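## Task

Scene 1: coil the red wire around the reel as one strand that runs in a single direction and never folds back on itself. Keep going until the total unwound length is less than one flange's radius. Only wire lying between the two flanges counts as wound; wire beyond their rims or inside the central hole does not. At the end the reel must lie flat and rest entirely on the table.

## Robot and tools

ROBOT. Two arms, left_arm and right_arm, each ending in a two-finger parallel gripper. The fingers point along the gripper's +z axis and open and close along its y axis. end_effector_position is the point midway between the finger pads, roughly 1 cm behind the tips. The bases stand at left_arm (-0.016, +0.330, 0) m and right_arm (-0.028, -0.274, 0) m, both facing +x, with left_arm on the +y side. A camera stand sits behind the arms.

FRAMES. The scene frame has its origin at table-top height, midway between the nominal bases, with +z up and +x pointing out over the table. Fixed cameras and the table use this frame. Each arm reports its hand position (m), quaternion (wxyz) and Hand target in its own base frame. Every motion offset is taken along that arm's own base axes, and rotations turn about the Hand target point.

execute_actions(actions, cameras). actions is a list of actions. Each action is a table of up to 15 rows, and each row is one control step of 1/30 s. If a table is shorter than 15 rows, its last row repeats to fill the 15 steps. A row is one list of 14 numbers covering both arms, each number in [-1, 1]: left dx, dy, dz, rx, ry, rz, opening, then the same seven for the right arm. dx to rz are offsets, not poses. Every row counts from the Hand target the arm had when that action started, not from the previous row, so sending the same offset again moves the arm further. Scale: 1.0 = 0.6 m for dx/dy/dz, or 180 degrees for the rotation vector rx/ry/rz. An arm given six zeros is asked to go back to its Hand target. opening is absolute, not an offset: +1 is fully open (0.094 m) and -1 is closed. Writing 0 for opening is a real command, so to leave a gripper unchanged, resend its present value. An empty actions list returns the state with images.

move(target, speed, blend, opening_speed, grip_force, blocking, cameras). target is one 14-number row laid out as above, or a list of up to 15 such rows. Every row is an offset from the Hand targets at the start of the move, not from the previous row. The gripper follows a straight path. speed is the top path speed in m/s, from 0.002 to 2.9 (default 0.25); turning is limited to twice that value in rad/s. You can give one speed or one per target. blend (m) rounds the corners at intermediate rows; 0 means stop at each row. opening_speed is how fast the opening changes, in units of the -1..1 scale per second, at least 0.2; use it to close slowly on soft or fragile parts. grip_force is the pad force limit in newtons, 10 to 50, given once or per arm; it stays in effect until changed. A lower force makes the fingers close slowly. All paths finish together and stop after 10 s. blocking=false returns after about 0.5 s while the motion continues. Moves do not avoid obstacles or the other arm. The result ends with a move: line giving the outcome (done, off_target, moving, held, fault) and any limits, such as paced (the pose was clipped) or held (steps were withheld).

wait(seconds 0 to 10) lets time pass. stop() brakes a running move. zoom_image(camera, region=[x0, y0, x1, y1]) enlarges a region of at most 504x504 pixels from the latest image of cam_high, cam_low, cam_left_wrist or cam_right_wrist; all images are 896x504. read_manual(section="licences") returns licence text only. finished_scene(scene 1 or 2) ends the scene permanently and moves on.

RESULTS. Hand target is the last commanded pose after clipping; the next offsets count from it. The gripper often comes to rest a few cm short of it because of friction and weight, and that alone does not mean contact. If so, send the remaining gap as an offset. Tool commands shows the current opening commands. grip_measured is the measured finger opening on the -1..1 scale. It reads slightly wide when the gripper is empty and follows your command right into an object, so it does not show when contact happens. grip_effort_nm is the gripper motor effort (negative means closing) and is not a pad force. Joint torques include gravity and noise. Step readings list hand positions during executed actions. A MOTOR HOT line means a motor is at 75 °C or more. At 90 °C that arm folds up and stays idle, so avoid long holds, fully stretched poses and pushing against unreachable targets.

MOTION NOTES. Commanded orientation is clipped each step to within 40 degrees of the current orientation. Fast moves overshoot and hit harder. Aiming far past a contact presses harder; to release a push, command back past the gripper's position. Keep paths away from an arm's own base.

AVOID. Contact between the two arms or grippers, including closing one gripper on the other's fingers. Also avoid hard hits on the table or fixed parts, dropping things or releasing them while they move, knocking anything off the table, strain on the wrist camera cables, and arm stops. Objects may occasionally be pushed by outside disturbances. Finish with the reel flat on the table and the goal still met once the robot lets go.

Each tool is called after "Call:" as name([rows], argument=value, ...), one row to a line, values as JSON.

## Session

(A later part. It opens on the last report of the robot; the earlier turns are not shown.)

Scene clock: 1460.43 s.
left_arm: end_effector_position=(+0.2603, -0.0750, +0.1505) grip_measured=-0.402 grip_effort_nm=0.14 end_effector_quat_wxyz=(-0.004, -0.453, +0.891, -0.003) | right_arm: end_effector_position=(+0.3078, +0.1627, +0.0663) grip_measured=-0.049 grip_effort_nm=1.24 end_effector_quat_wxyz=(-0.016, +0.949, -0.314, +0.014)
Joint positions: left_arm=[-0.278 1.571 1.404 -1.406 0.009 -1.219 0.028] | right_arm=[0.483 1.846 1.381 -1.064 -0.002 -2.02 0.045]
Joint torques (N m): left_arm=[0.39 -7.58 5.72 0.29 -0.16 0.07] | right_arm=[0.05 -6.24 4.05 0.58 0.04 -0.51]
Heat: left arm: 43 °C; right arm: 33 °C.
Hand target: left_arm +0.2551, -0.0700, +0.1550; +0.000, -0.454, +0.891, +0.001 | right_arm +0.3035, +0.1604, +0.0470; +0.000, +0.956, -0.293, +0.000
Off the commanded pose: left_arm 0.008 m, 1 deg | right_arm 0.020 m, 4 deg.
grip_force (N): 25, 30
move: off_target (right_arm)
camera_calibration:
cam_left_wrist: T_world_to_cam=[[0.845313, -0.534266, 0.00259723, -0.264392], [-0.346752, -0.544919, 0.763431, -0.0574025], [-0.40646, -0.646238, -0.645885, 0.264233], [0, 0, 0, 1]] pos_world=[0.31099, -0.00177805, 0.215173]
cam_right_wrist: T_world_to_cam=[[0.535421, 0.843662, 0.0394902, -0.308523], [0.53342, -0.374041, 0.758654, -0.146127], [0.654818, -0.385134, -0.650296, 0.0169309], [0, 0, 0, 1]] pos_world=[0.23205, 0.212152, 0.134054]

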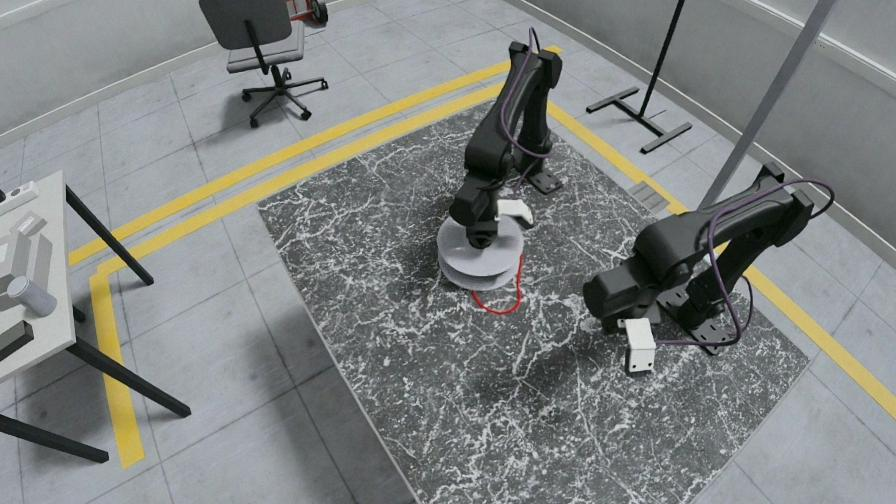

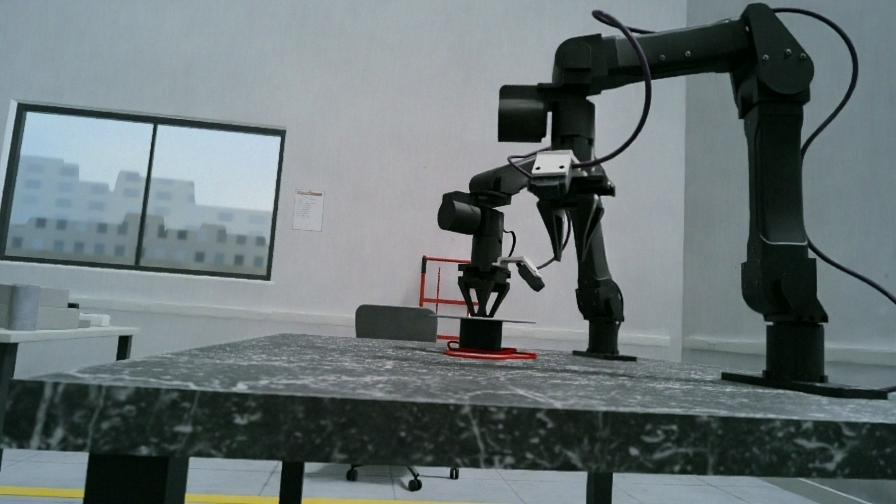

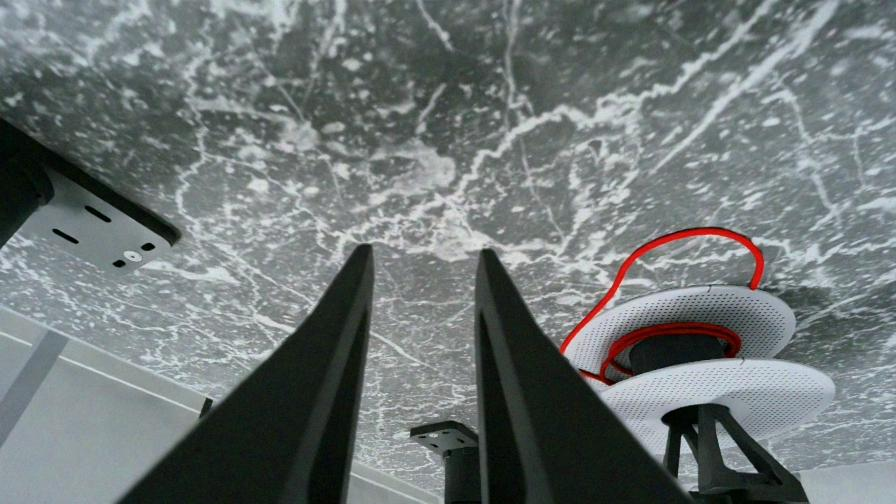

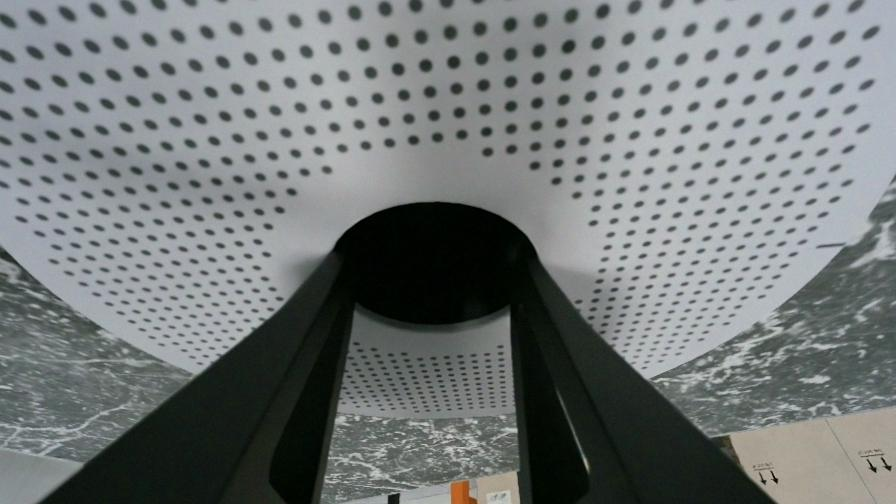

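Call:
move([
  [0,0,0,0,0,0,-0.4, 0.004,0.001,0.013,0,0,0,-0.95],
  [0,0,0,0,0,0,-0.4, 0.004,0.001,0.013,0,0,-0.6389,-0.95],
  [0,0,0,0,0,0,-0.4, 0.004,0.001,0.013,0,0,0.7222,-0.95],
  [0,0,0,0,0,0,-0.4, 0.004,0.001,0.006,0,0,0.7222,0],
], speed=0.5, blend=[0,0.01,0,0], cameras=["cam_right_wrist"])

Call:
move([
  [0,0,0,0,0,0,-0.4, 0,0,0,0,0,0.5,0],
], speed=0.3, cameras=["cam_high","cam_right_wrist","cam_left_wrist"])

Scene clock: 1502.33 s.
left_arm: end_effector_position=(+0.2603, -0.0750, +0.1505) grip_measured=-0.402 grip_effort_nm=0.14 end_effector_quat_wxyz=(-0.004, -0.453, +0.891, -0.003) | right_arm: end_effector_position=(+0.3077, +0.1633, +0.0635) grip_measured=-0.089 grip_effort_nm=1.25 end_effector_quat_wxyz=(+0.003, +0.667, +0.745, +0.016)
Joint positions: left_arm=[-0.278 1.571 1.404 -1.406 0.009 -1.219 0.028] | right_arm=[0.482 1.86 1.389 -1.068 -0.006 1.943 0.043]
Joint torques (N m): left_arm=[0.42 -7.64 5.7 0.29 -0.15 0.07] | right_arm=[-0.1 -6.82 5.07 0.45 0.06 0.08]
Heat: left arm: 42 °C; right arm: 33 °C.
Hand target: left_arm +0.2551, -0.0700, +0.1550; +0.000, -0.454, +0.891, +0.001 | right_arm +0.3058, +0.1610, +0.0507; +0.000, +0.670, +0.743, +0.000
Off the commanded pose: left_arm 0.008 m, 1 deg | right_arm 0.013 m, 2 deg.
grip_force (N): 25, 30
move: off_target (right_arm)
camera_calibration:
cam_right_wrist: T_world_to_cam=[[-0.982931, -0.182025, -0.026702, 0.330094], [-0.139101, 0.640331, 0.755398, -0.10216], [-0.120403, 0.746219, -0.654722, 0.069512], [0, 0, 0, 1]] pos_world=[0.318618, 0.0736302, 0.131496]
Images, in order (width x height): cam_right_wrist 896x504.

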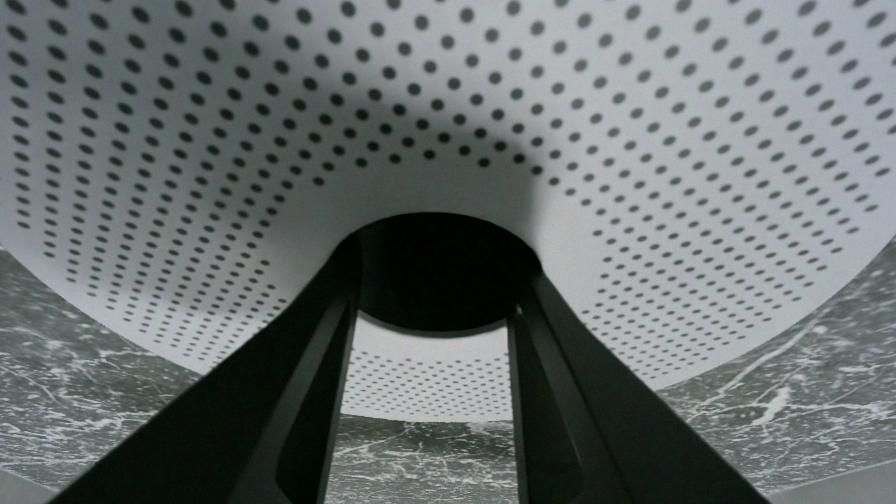

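Scene clock: 1505.83 s.
left_arm: end_effector_position=(+0.2603, -0.0750, +0.1505) grip_measured=-0.402 grip_effort_nm=0.15 end_effector_quat_wxyz=(-0.004, -0.453, +0.891, -0.003) | right_arm: end_effector_position=(+0.3081, +0.1635, +0.0641) grip_measured=-0.082 grip_effort_nm=1.25 end_effector_quat_wxyz=(+0.013, -0.033, +0.999, +0.010)
Joint positions: left_arm=[-0.278 1.571 1.404 -1.406 0.009 -1.219 0.028] | right_arm=[0.482 1.86 1.391 -1.07 -0.006 0.417 0.043]
Joint torques (N m): left_arm=[0.36 -7.62 5.68 0.28 -0.15 0.08] | right_arm=[-0.25 -6.86 4.83 0.48 0.09 -0.4]
Heat: left arm: 42 °C; right arm: 33 °C.
Hand target: left_arm +0.2551, -0.0700, +0.1550; +0.000, -0.454, +0.891, +0.001 | right_arm +0.3058, +0.1610, +0.0507; +0.000, -0.051, +0.999, +0.000
Off the commanded pose: left_arm 0.008 m, 1 deg | right_arm 0.014 m, 3 deg.
grip_force (N): 25, 30
move: off_target (right_arm)
camera_calibration:
cam_left_wrist: T_world_to_cam=[[0.845313, -0.534266, 0.00259723, -0.264392], [-0.346752, -0.544919, 0.763431, -0.0574025], [-0.40646, -0.646238, -0.645885, 0.264233], [0, 0, 0, 1]] pos_world=[0.31099, -0.00177805, 0.215173]
cam_right_wrist: T_world_to_cam=[[0.138585, -0.990242, -0.0146546, 0.116337], [-0.678707, -0.105741, 0.726757, 0.187306], [-0.721214, -0.0907716, -0.686739, 0.393872], [0, 0, 0, 1]] pos_world=[0.39507, 0.17076, 0.136067]
Images, in order (width x height): cam_high 896x504, cam_left_wrist 896x504, cam_right_wrist 896x504.

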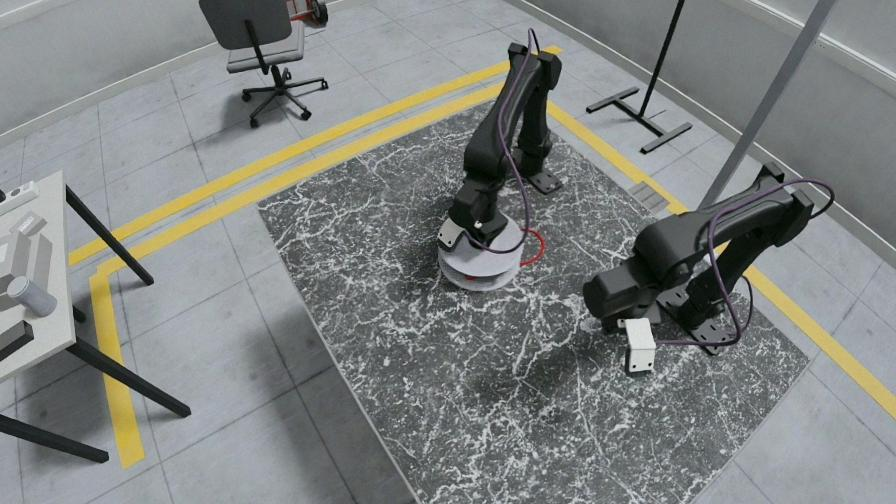

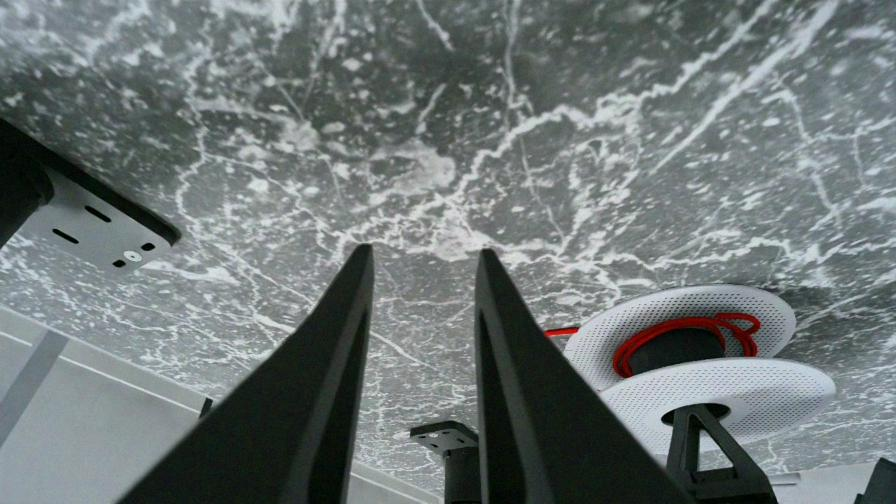

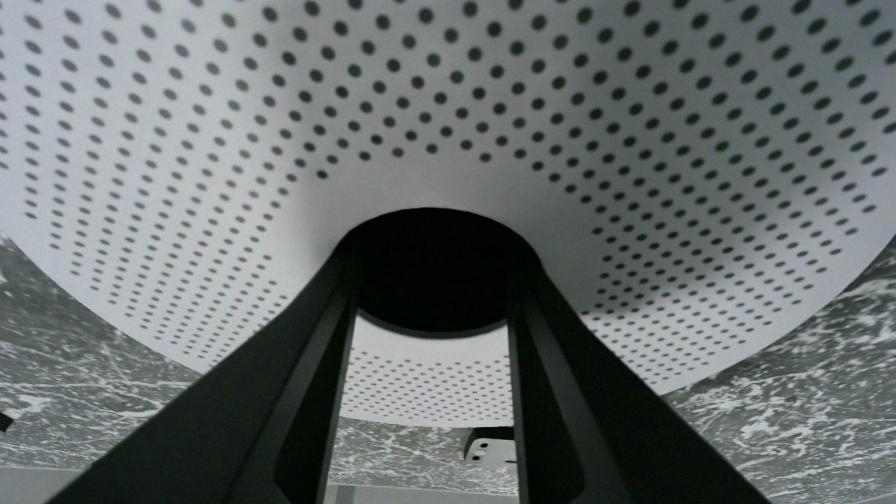

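Call:
execute_actions(actions=[], cameras=["all"])

Scene clock: 1533.27 s.
left_arm: end_effector_position=(+0.2603, -0.0750, +0.1505) grip_measured=-0.402 grip_effort_nm=0.15 end_effector_quat_wxyz=(-0.004, -0.453, +0.891, -0.003) | right_arm: end_effector_position=(+0.3081, +0.1635, +0.0641) grip_measured=-0.082 grip_effort_nm=1.25 end_effector_quat_wxyz=(+0.013, -0.033, +0.999, +0.010)
Joint positions: left_arm=[-0.278 1.571 1.404 -1.406 0.009 -1.219 0.028] | right_arm=[0.482 1.86 1.391 -1.07 -0.006 0.416 0.043]
Joint velocities: within noise
Joint torques (N m): left_arm=[0.39 -7.65 5.68 0.29 -0.17 0.07] | right_arm=[0.12 -6.94 4.74 0.42 0.07 -0.46]
Heat: left arm: 42 °C; right arm: 32 °C.
Hand target: left_arm +0.2551, -0.0700, +0.1550; +0.000, -0.454, +0.891, +0.001 | right_arm +0.3058, +0.1610, +0.0507; +0.000, -0.051, +0.999, +0.000
Tool commands: left_gripper/opening=-0.4 right_gripper/opening=+0.0
Off the commanded pose: left_arm 0.008 m, 1 deg | right_arm 0.014 m, 3 deg.
grip_force (N): 25, 30
camera_calibration:
cam_left_wrist: T_world_to_cam=[[0.845313, -0.534266, 0.00259723, -0.264392], [-0.346752, -0.544919, 0.763431, -0.0574025], [-0.40646, -0.646238, -0.645885, 0.264233], [0, 0, 0, 1]] pos_world=[0.31099, -0.00177805, 0.215173]
cam_right_wrist: T_world_to_cam=[[0.139011, -0.990182, -0.0146612, 0.116159], [-0.678691, -0.106041, 0.726728, 0.187355], [-0.721148, -0.0910725, -0.686769, 0.393902], [0, 0, 0, 1]] pos_world=[0.39507, 0.170759, 0.136067]

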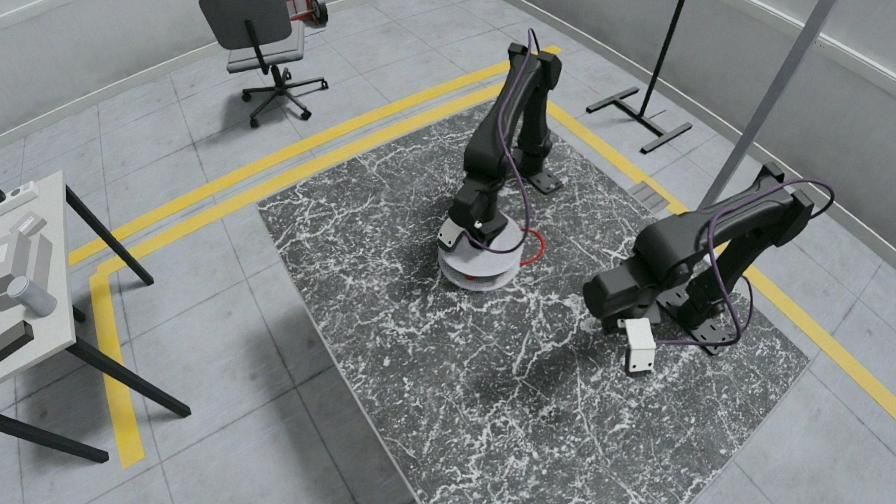

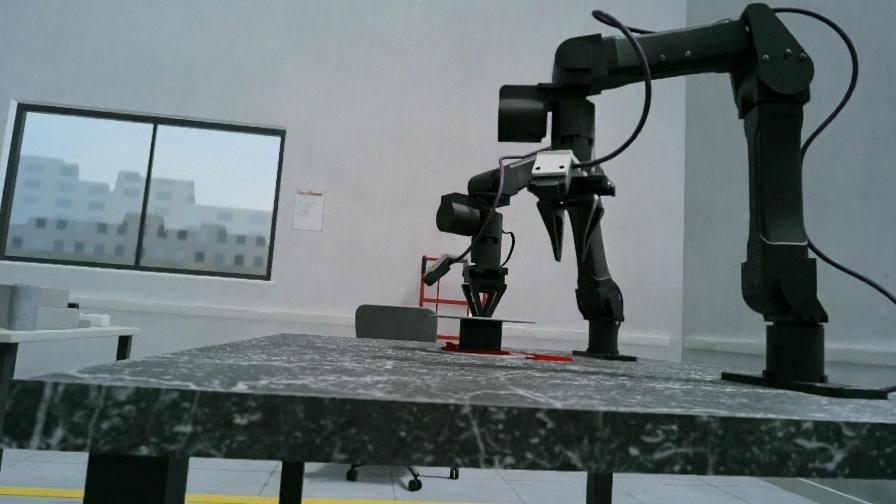

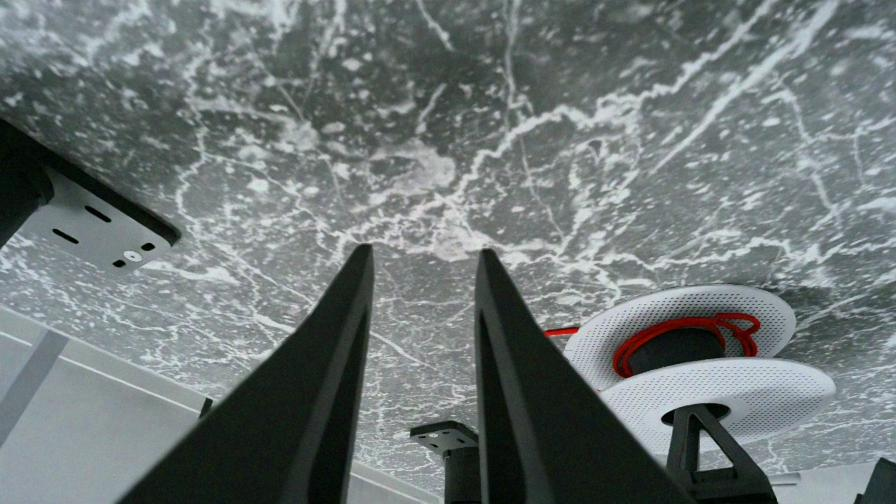

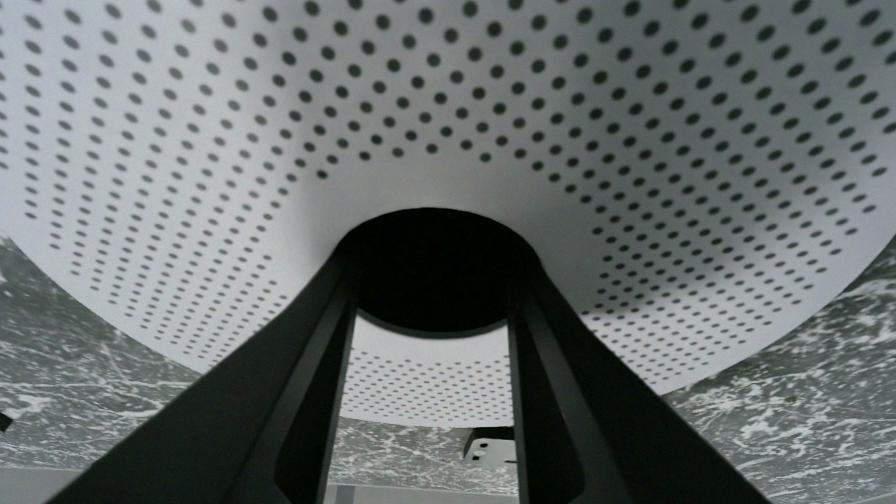

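Call:
zoom_image(camera="cam_high", region=[420, 190, 580, 310])

Call:
zoom_image(camera="cam_left_wrist", region=[500, 250, 896, 472])

Call:
zoom_image(camera="cam_low", region=[400, 300, 640, 380])

Scaled by 3.150 from the camera's 896x504 image, which has a finer 1280x720 frame.

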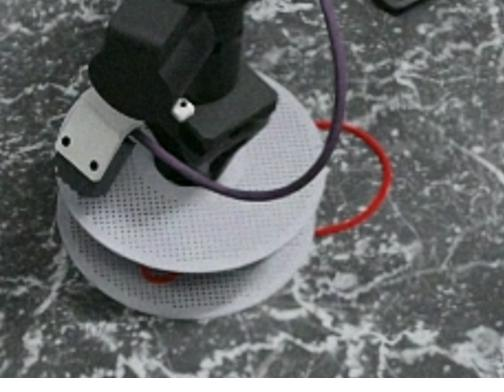

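Scaled by 1.273 from the camera's 896x504 image, which has a finer 1280x720 frame.

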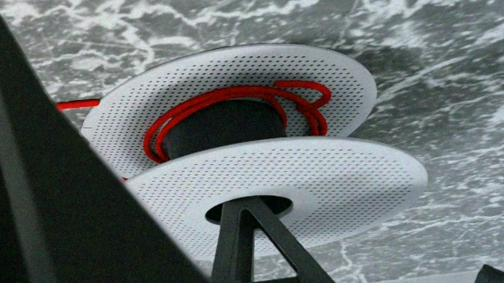

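Scaled by 2.100 from the camera's 896x504 image, which has a finer 1280x720 frame.

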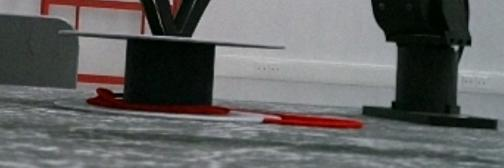

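Call:
move([
  [0,0,0,0,0,0,-0.4,0.0067,0.0017,0.0217,0,0,0,-0.95],
  [-0.0918,-0.3,0,0,0,-0.189,-0.4,0.0067,0.0017,0.0217,0,0,-0.5,-0.95],
  [-0.0918,-0.3,0,0,0,-0.189,-0.4,0.0067,0.0017,0.01,0,0,-0.5,0],
], speed=0.5, cameras=["all"])

Scene clock: 1583.60 s.
left_arm: end_effector_position=(+0.1970, -0.2474, +0.1509) grip_measured=-0.402 grip_effort_nm=0.15 end_effector_quat_wxyz=(-0.005, -0.177, +0.984, -0.001) | right_arm: end_effector_position=(+0.3066, +0.1631, +0.0650) grip_measured=-0.069 grip_effort_nm=1.25 end_effector_quat_wxyz=(-0.002, +0.666, +0.746, +0.006)
Joint positions: left_arm=[-0.896 1.745 1.596 -1.424 0.009 -1.252 0.028] | right_arm=[0.482 1.875 1.415 -1.102 -0.008 1.938 0.044]
Joint torques (N m): left_arm=[-0.29 -6.39 9.22 0.28 -0.16 0.07] | right_arm=[-0.42 -7.45 5.82 0.42 0.09 0.11]
Heat: left arm: 41 °C; right arm: 32 °C.
Hand target: left_arm +0.2000, -0.2499, +0.1549; +0.000, -0.173, +0.985, +0.001 | right_arm +0.3099, +0.1621, +0.0566; +0.000, +0.670, +0.742, +0.000
Off the commanded pose: left_arm 0.006 m, 1 deg | right_arm 0.009 m, 1 deg.
grip_force (N): 25, 30
move: done
camera_calibration:
cam_left_wrist: T_world_to_cam=[[0.409523, -0.912298, 0.00187883, -0.310458], [-0.589765, -0.263168, 0.763492, -0.0560507], [-0.696038, -0.313775, -0.645815, 0.26648], [0, 0, 0, 1]] pos_world=[0.279563, -0.214366, 0.215475]
cam_right_wrist: T_world_to_cam=[[-0.982457, -0.186419, -0.00519256, 0.328136], [-0.126488, 0.645634, 0.753099, -0.107967], [-0.137039, 0.740544, -0.657887, 0.0767565], [0, 0, 0, 1]] pos_world=[0.319242, 0.0740361, 0.133511]

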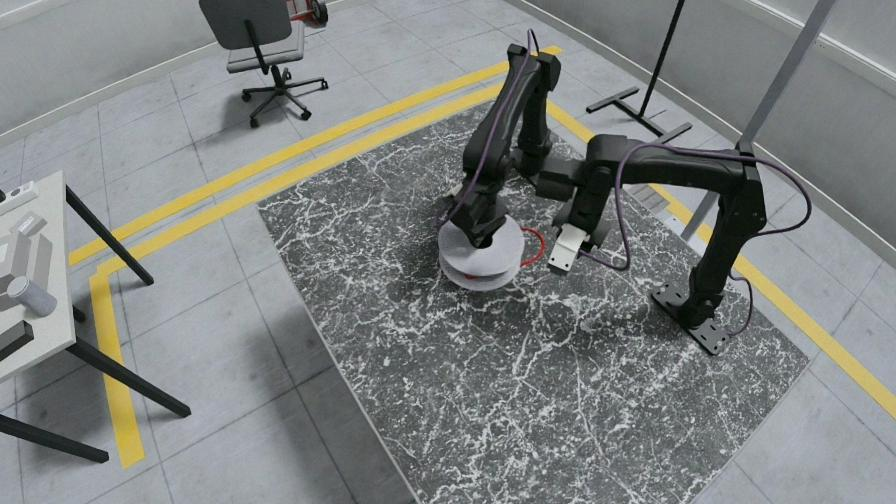

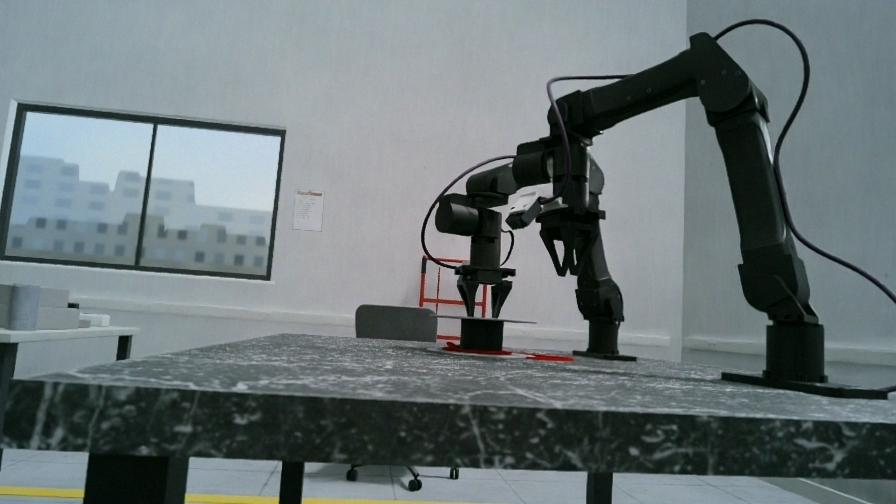

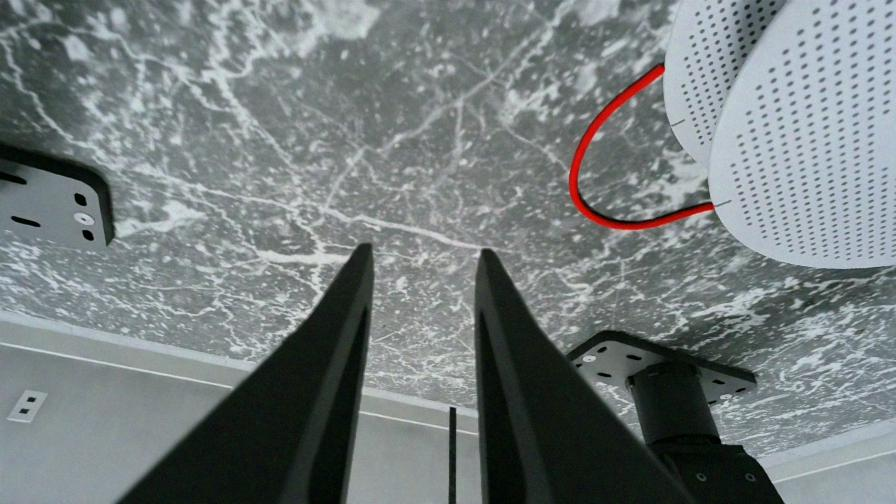

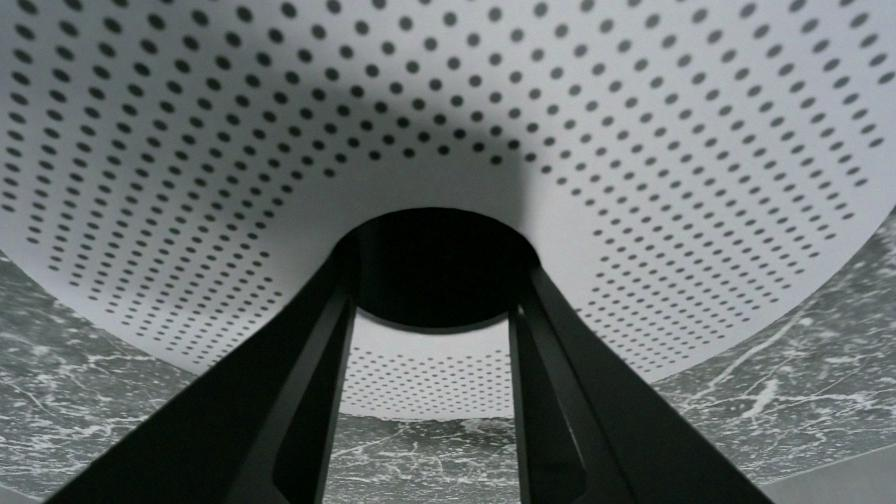

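Call:
move([
  [-0.06,-0.1743,-0.13,0,0,0.039,-0.6,0,0,0,0,0,0,0],
  [-0.06,-0.1743,-0.2515,0,0,0.039,-0.6,0,0,0,0,0,0,0],
], speed=[0.25,0.12], cameras=["cam_left_wrist","cam_high"])

Scene clock: 1670.70 s.
left_arm: end_effector_position=(+0.1645, -0.3595, +0.0151) grip_measured=-0.598 grip_effort_nm=-0.09 end_effector_quat_wxyz=(-0.003, -0.228, +0.974, -0.012) | right_arm: end_effector_position=(+0.3067, +0.1631, +0.0650) grip_measured=-0.069 grip_effort_nm=1.25 end_effector_quat_wxyz=(-0.002, +0.666, +0.746, +0.006)
Joint positions: left_arm=[-1.14 2.092 1.522 -0.978 0.01 -1.6 0.019] | right_arm=[0.482 1.875 1.415 -1.102 -0.008 1.938 0.044]
Joint torques (N m): left_arm=[-0.13 -8.81 4.49 0.69 -0.15 -0.06] | right_arm=[-0.34 -7.57 5.64 0.45 0.11 0.1]
Heat: left arm: 44 °C; right arm: 33 °C.
Hand target: left_arm +0.1639, -0.3546, +0.0041; +0.000, -0.233, +0.972, +0.001 | right_arm +0.3099, +0.1620, +0.0566; +0.000, +0.670, +0.742, +0.000
Off the commanded pose: left_arm 0.012 m, 2 deg | right_arm 0.009 m, 1 deg.
grip_force (N): 25, 30
move: off_target (left_arm)
camera_calibration:
cam_left_wrist: T_world_to_cam=[[0.502999, -0.863996, 0.0224385, -0.397592], [-0.565101, -0.309123, 0.764921, -0.0217149], [-0.653952, -0.397434, -0.643733, 0.0840825], [0, 0, 0, 1]] pos_world=[0.242703, -0.316813, 0.0796583]
Images, in order (width x height): cam_high 896x504, cam_left_wrist 896x504.

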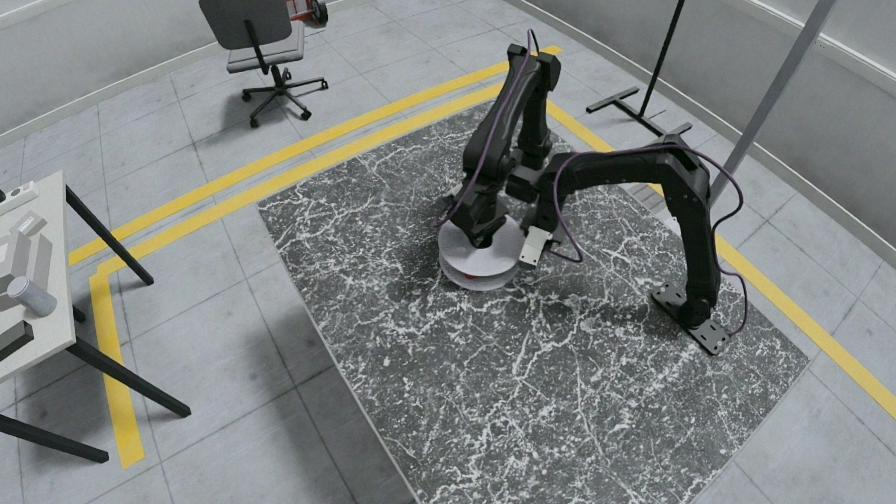

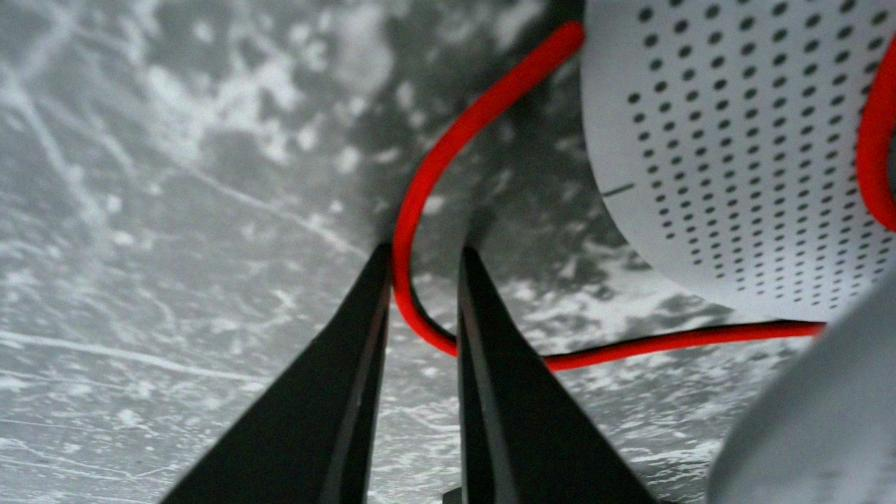

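Call:
move(target=[0,0,0,0,0,0,-1,0,0,0,0,0,0,0], grip_force=[30,30], cameras=["cam_left_wrist"])

Scene clock: 1685.00 s.
left_arm: end_effector_position=(+0.1647, -0.3600, +0.0151) grip_measured=-0.914 grip_effort_nm=-0.60 end_effector_quat_wxyz=(-0.003, -0.228, +0.973, -0.013) | right_arm: end_effector_position=(+0.3067, +0.1631, +0.0650) grip_measured=-0.069 grip_effort_nm=1.25 end_effector_quat_wxyz=(-0.002, +0.666, +0.746, +0.006)
Joint positions: left_arm=[-1.14 2.092 1.522 -0.976 0.01 -1.6 0.004] | right_arm=[0.482 1.875 1.415 -1.102 -0.008 1.938 0.044]
Joint torques (N m): left_arm=[-0.12 -8.85 4.48 0.65 -0.18 -0.07] | right_arm=[-0.34 -7.47 5.76 0.4 0.07 0.11]
Heat: left arm: 42 °C; right arm: 33 °C.
Hand target: left_arm +0.1639, -0.3546, +0.0041; +0.000, -0.233, +0.972, +0.001 | right_arm +0.3099, +0.1620, +0.0566; +0.000, +0.670, +0.742, +0.000
Off the commanded pose: left_arm 0.012 m, 2 deg | right_arm 0.009 m, 1 deg.
grip_force (N): 30, 30
move: off_target (left_arm)
camera_calibration:
cam_left_wrist: T_world_to_cam=[[0.503051, -0.863904, 0.0246736, -0.398205], [-0.565777, -0.307602, 0.765034, -0.0210865], [-0.653327, -0.398811, -0.643517, 0.0834468], [0, 0, 0, 1]] pos_world=[0.242905, -0.317218, 0.0796565]
Images, in order (width x height): cam_left_wrist 896x504.

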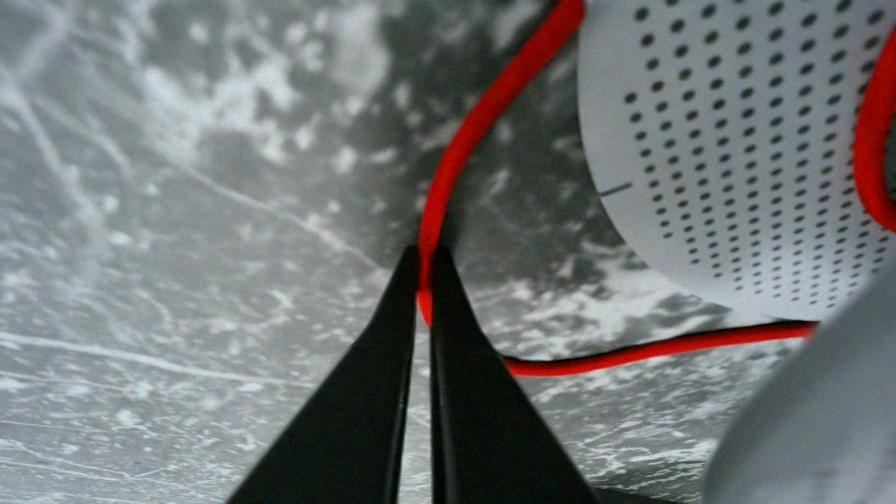

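Call:
move([
  [0,0.006,0.058,0,0,0.12,-1,0,0,0,0,0,0,0],
  [0,0.006,0.058,0,0,0.12,-1,0,0,0,0,0,0.36,0],
], speed=[0.15,0.35], cameras=["all"])

Scene clock: 1706.80 s.
left_arm: end_effector_position=(+0.1585, -0.3464, +0.0197) grip_measured=-0.915 grip_effort_nm=-0.64 end_effector_quat_wxyz=(-0.005, -0.405, +0.914, +0.018) | right_arm: end_effector_position=(+0.3074, +0.1634, +0.0657) grip_measured=-0.063 grip_effort_nm=1.25 end_effector_quat_wxyz=(+0.002, +0.183, +0.983, +0.007)
Joint positions: left_arm=[-1.14 2.087 1.533 -1.052 0.01 -1.973 0.004] | right_arm=[0.482 1.875 1.418 -1.102 -0.007 0.85 0.044]
Joint torques (N m): left_arm=[0.2 -12.3 8.7 0.08 -0.15 -0.08] | right_arm=[-0.27 -7.64 5.59 0.45 0.06 -0.36]
Heat: left arm: 41 °C; right arm: 33 °C.
Hand target: left_arm +0.1638, -0.3510, +0.0389; +0.000, -0.411, +0.911, +0.001 | right_arm +0.3099, +0.1621, +0.0566; +0.000, +0.168, +0.986, +0.000
Off the commanded pose: left_arm 0.020 m, 2 deg | right_arm 0.009 m, 2 deg.
grip_force (N): 30, 30
move: off_target (left_arm)
camera_calibration:
cam_left_wrist: T_world_to_cam=[[0.782751, -0.621339, -0.0352027, -0.342462], [-0.388828, -0.532437, 0.75188, -0.129595], [-0.485916, -0.574847, -0.658359, 0.000437457], [0, 0, 0, 1]] pos_world=[0.217885, -0.281535, 0.0856723]
cam_right_wrist: T_world_to_cam=[[-0.290272, -0.956864, -0.012365, 0.242542], [-0.642262, 0.185224, 0.743768, 0.125827], [-0.709395, 0.223836, -0.668323, 0.338128], [0, 0, 0, 1]] pos_world=[0.391083, 0.133089, 0.135392]

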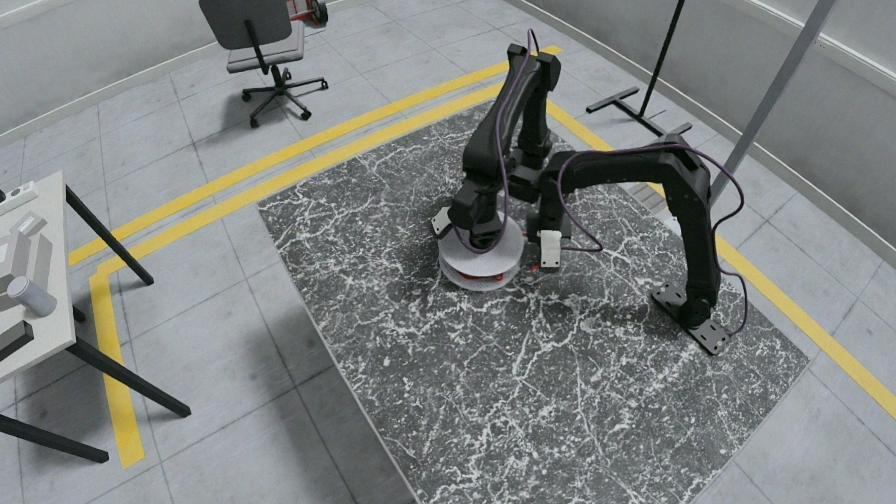

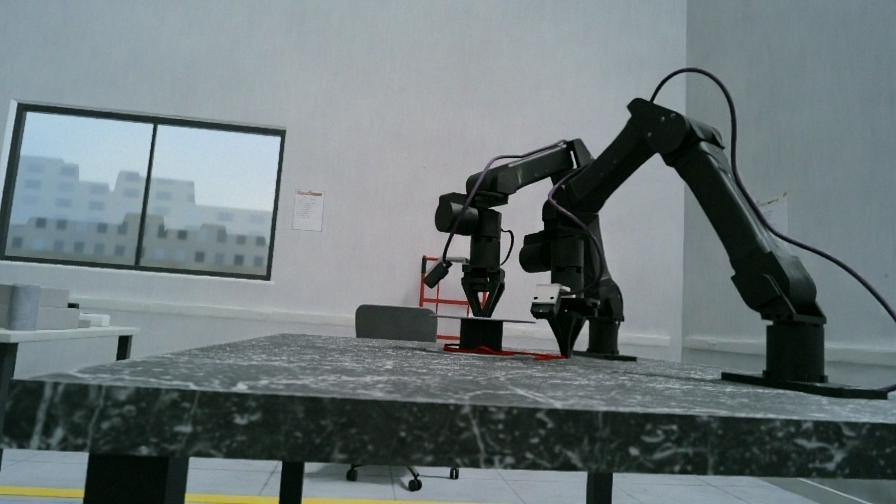

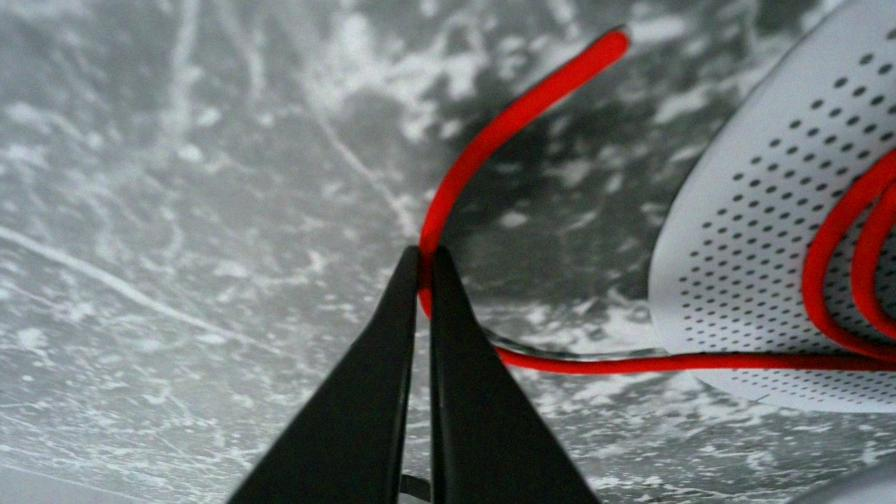

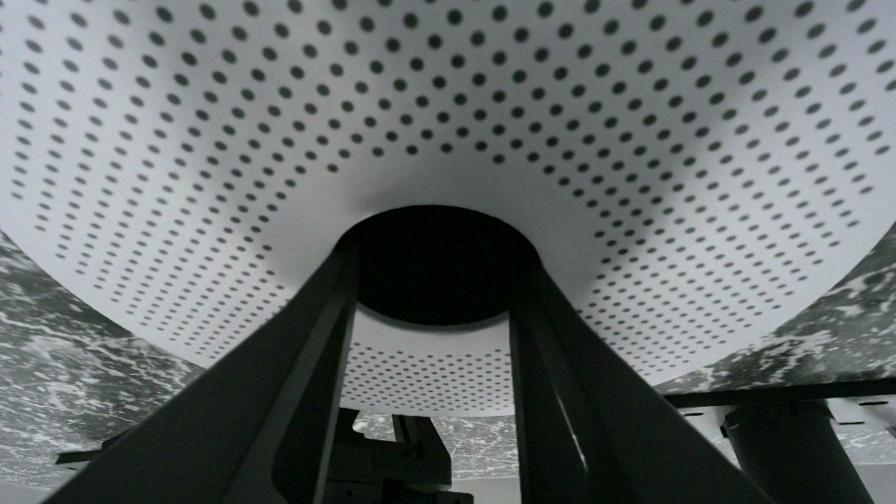

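Call:
move(target=[0,0,0,0,0,0,-1,0,0,0,0,0,0.36,0], speed=0.35, cameras=["cam_left_wrist","cam_high"])

Scene clock: 1713.77 s.
left_arm: end_effector_position=(+0.1585, -0.3464, +0.0197) grip_measured=-0.915 grip_effort_nm=-0.64 end_effector_quat_wxyz=(-0.005, -0.405, +0.914, +0.018) | right_arm: end_effector_position=(+0.3086, +0.1617, +0.0659) grip_measured=-0.060 grip_effort_nm=1.25 end_effector_quat_wxyz=(+0.007, -0.372, +0.928, -0.001)
Joint positions: left_arm=[-1.14 2.087 1.533 -1.052 0.01 -1.973 0.004] | right_arm=[0.482 1.875 1.418 -1.102 0.004 -0.28 0.044]
Joint torques (N m): left_arm=[0.18 -12.3 8.7 0.09 -0.16 -0.08] | right_arm=[-0.27 -7.53 5.55 0.47 -0.04 -0.46]
Heat: left arm: 41 °C; right arm: 32 °C.
Hand target: left_arm +0.1638, -0.3510, +0.0389; +0.000, -0.411, +0.911, +0.001 | right_arm +0.3099, +0.1620, +0.0566; +0.000, -0.387, +0.922, +0.000
Off the commanded pose: left_arm 0.020 m, 2 deg | right_arm 0.009 m, 2 deg.
grip_force (N): 30, 30
move: off_target (left_arm)
camera_calibration:
cam_left_wrist: T_world_to_cam=[[0.782972, -0.621061, -0.035181, -0.342435], [-0.388643, -0.532555, 0.751892, -0.12967], [-0.485707, -0.575038, -0.658347, 0.000336816], [0, 0, 0, 1]] pos_world=[0.217885, -0.281536, 0.0856724]
Images, in order (width x height): cam_high 896x504, cam_left_wrist 896x504.

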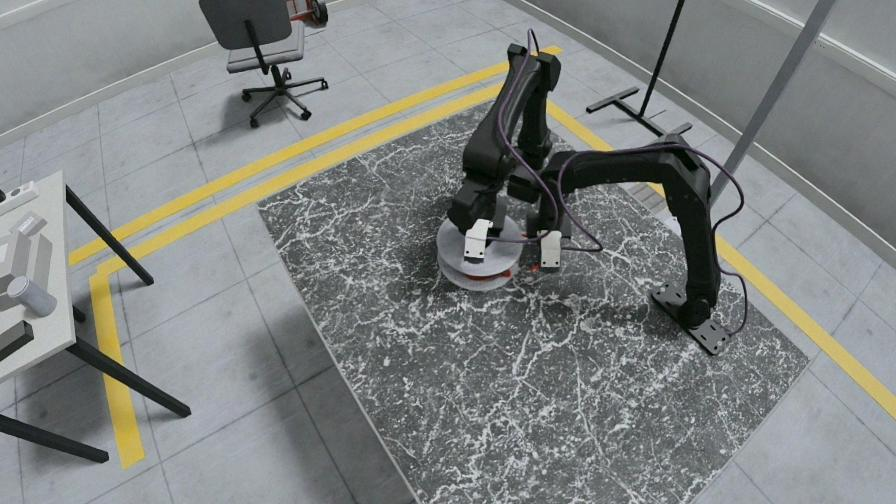

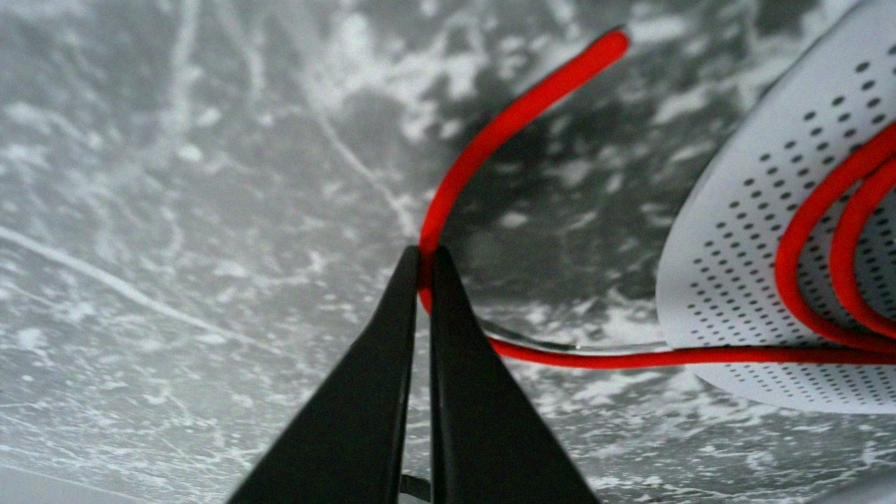

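Call:
wait(seconds=0.1, cameras=["cam_low","cam_left_wrist","cam_high"])

Call:
zoom_image(camera="cam_low", region=[400, 290, 640, 390])

Call:
zoom_image(camera="cam_left_wrist", region=[600, 50, 896, 450])

Call:
zoom_image(camera="cam_high", region=[420, 200, 580, 300])

Scene clock: 1728.83 s.
left_arm: end_effector_position=(+0.1585, -0.3464, +0.0197) grip_measured=-0.915 grip_effort_nm=-0.64 end_effector_quat_wxyz=(-0.005, -0.405, +0.914, +0.018) | right_arm: end_effector_position=(+0.3086, +0.1617, +0.0659) grip_measured=-0.060 grip_effort_nm=1.25 end_effector_quat_wxyz=(+0.007, -0.372, +0.928, -0.001)
Joint positions: left_arm=[-1.14 2.087 1.533 -1.052 0.01 -1.973 0.004] | right_arm=[0.482 1.875 1.418 -1.102 0.004 -0.28 0.044]
Joint torques (N m): left_arm=[0.21 -12.36 8.68 0.09 -0.16 -0.08] | right_arm=[-0.29 -7.42 5.57 0.47 -0.03 -0.38]
Heat: left arm: 42 °C; right arm: 32 °C.
Hand target: left_arm +0.1638, -0.3510, +0.0389; +0.000, -0.411, +0.911, +0.001 | right_arm +0.3099, +0.1620, +0.0566; +0.000, -0.387, +0.922, +0.000
Tool commands: left_gripper/opening=-1.0 right_gripper/opening=+0.0
Off the commanded pose: left_arm 0.020 m, 2 deg | right_arm 0.009 m, 2 deg.
grip_force (N): 30, 30
wait: 0.10 s; at rest from the start
camera_calibration:
cam_left_wrist: T_world_to_cam=[[0.782972, -0.621061, -0.035181, -0.342435], [-0.388643, -0.532555, 0.751892, -0.12967], [-0.485707, -0.575038, -0.658347, 0.000336816], [0, 0, 0, 1]] pos_world=[0.217885, -0.281536, 0.0856724]
Images, in order (width x height): cam_high 896x504, cam_low 896x504, cam_left_wrist 896x504.

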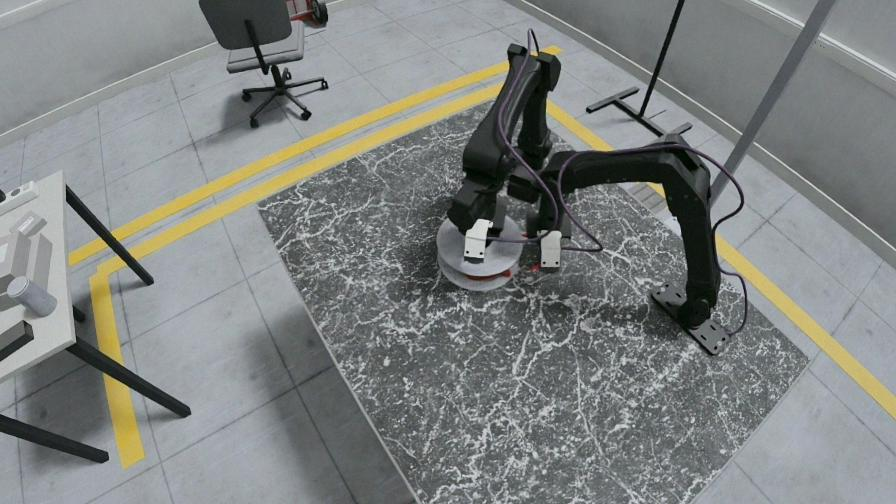

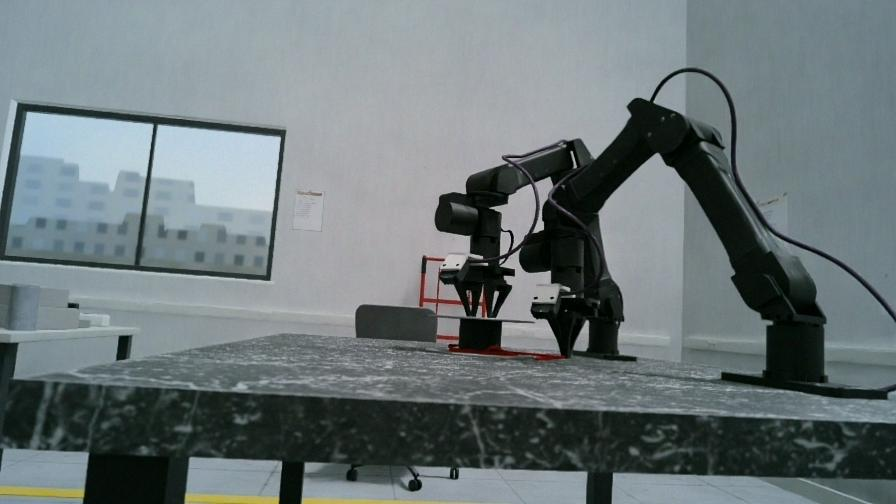

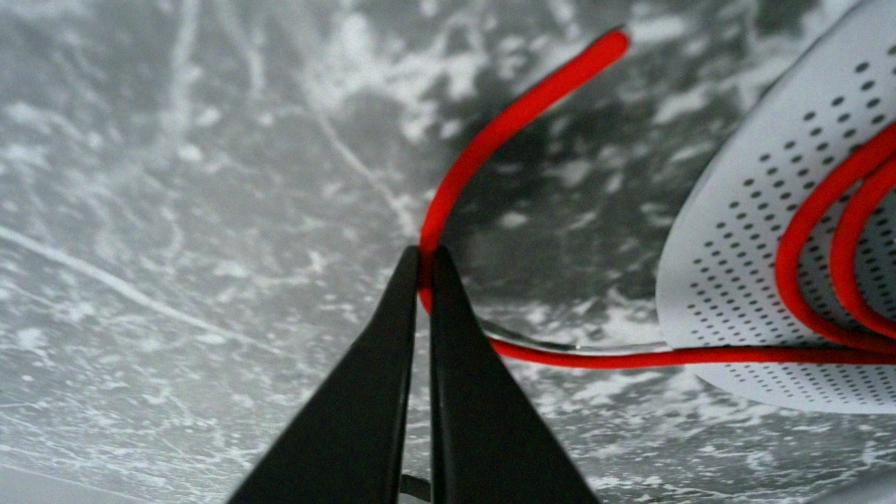

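Scaled by 2.100 from the camera's 896x504 image, which has a finer 1280x720 frame.

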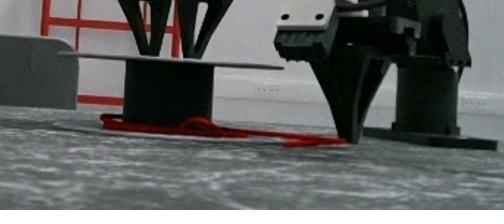

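Scaled by 1.260 from the camera's 896x504 image, which has a finer 1280x720 frame.

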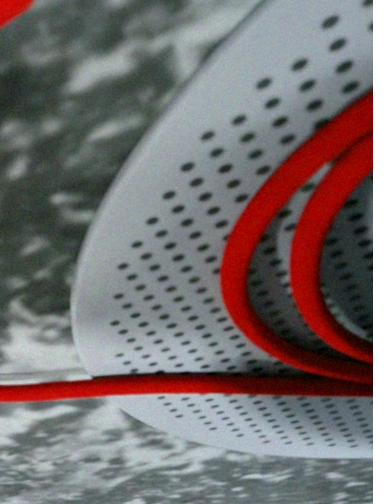

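Scaled by 3.150 from the camera's 896x504 image, which has a finer 1280x720 frame.

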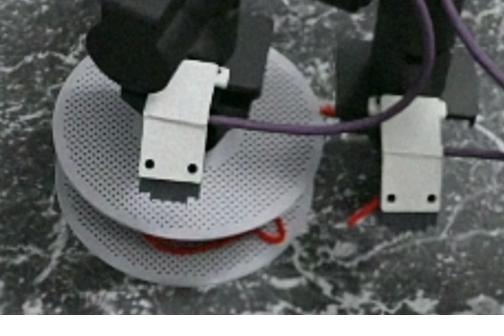

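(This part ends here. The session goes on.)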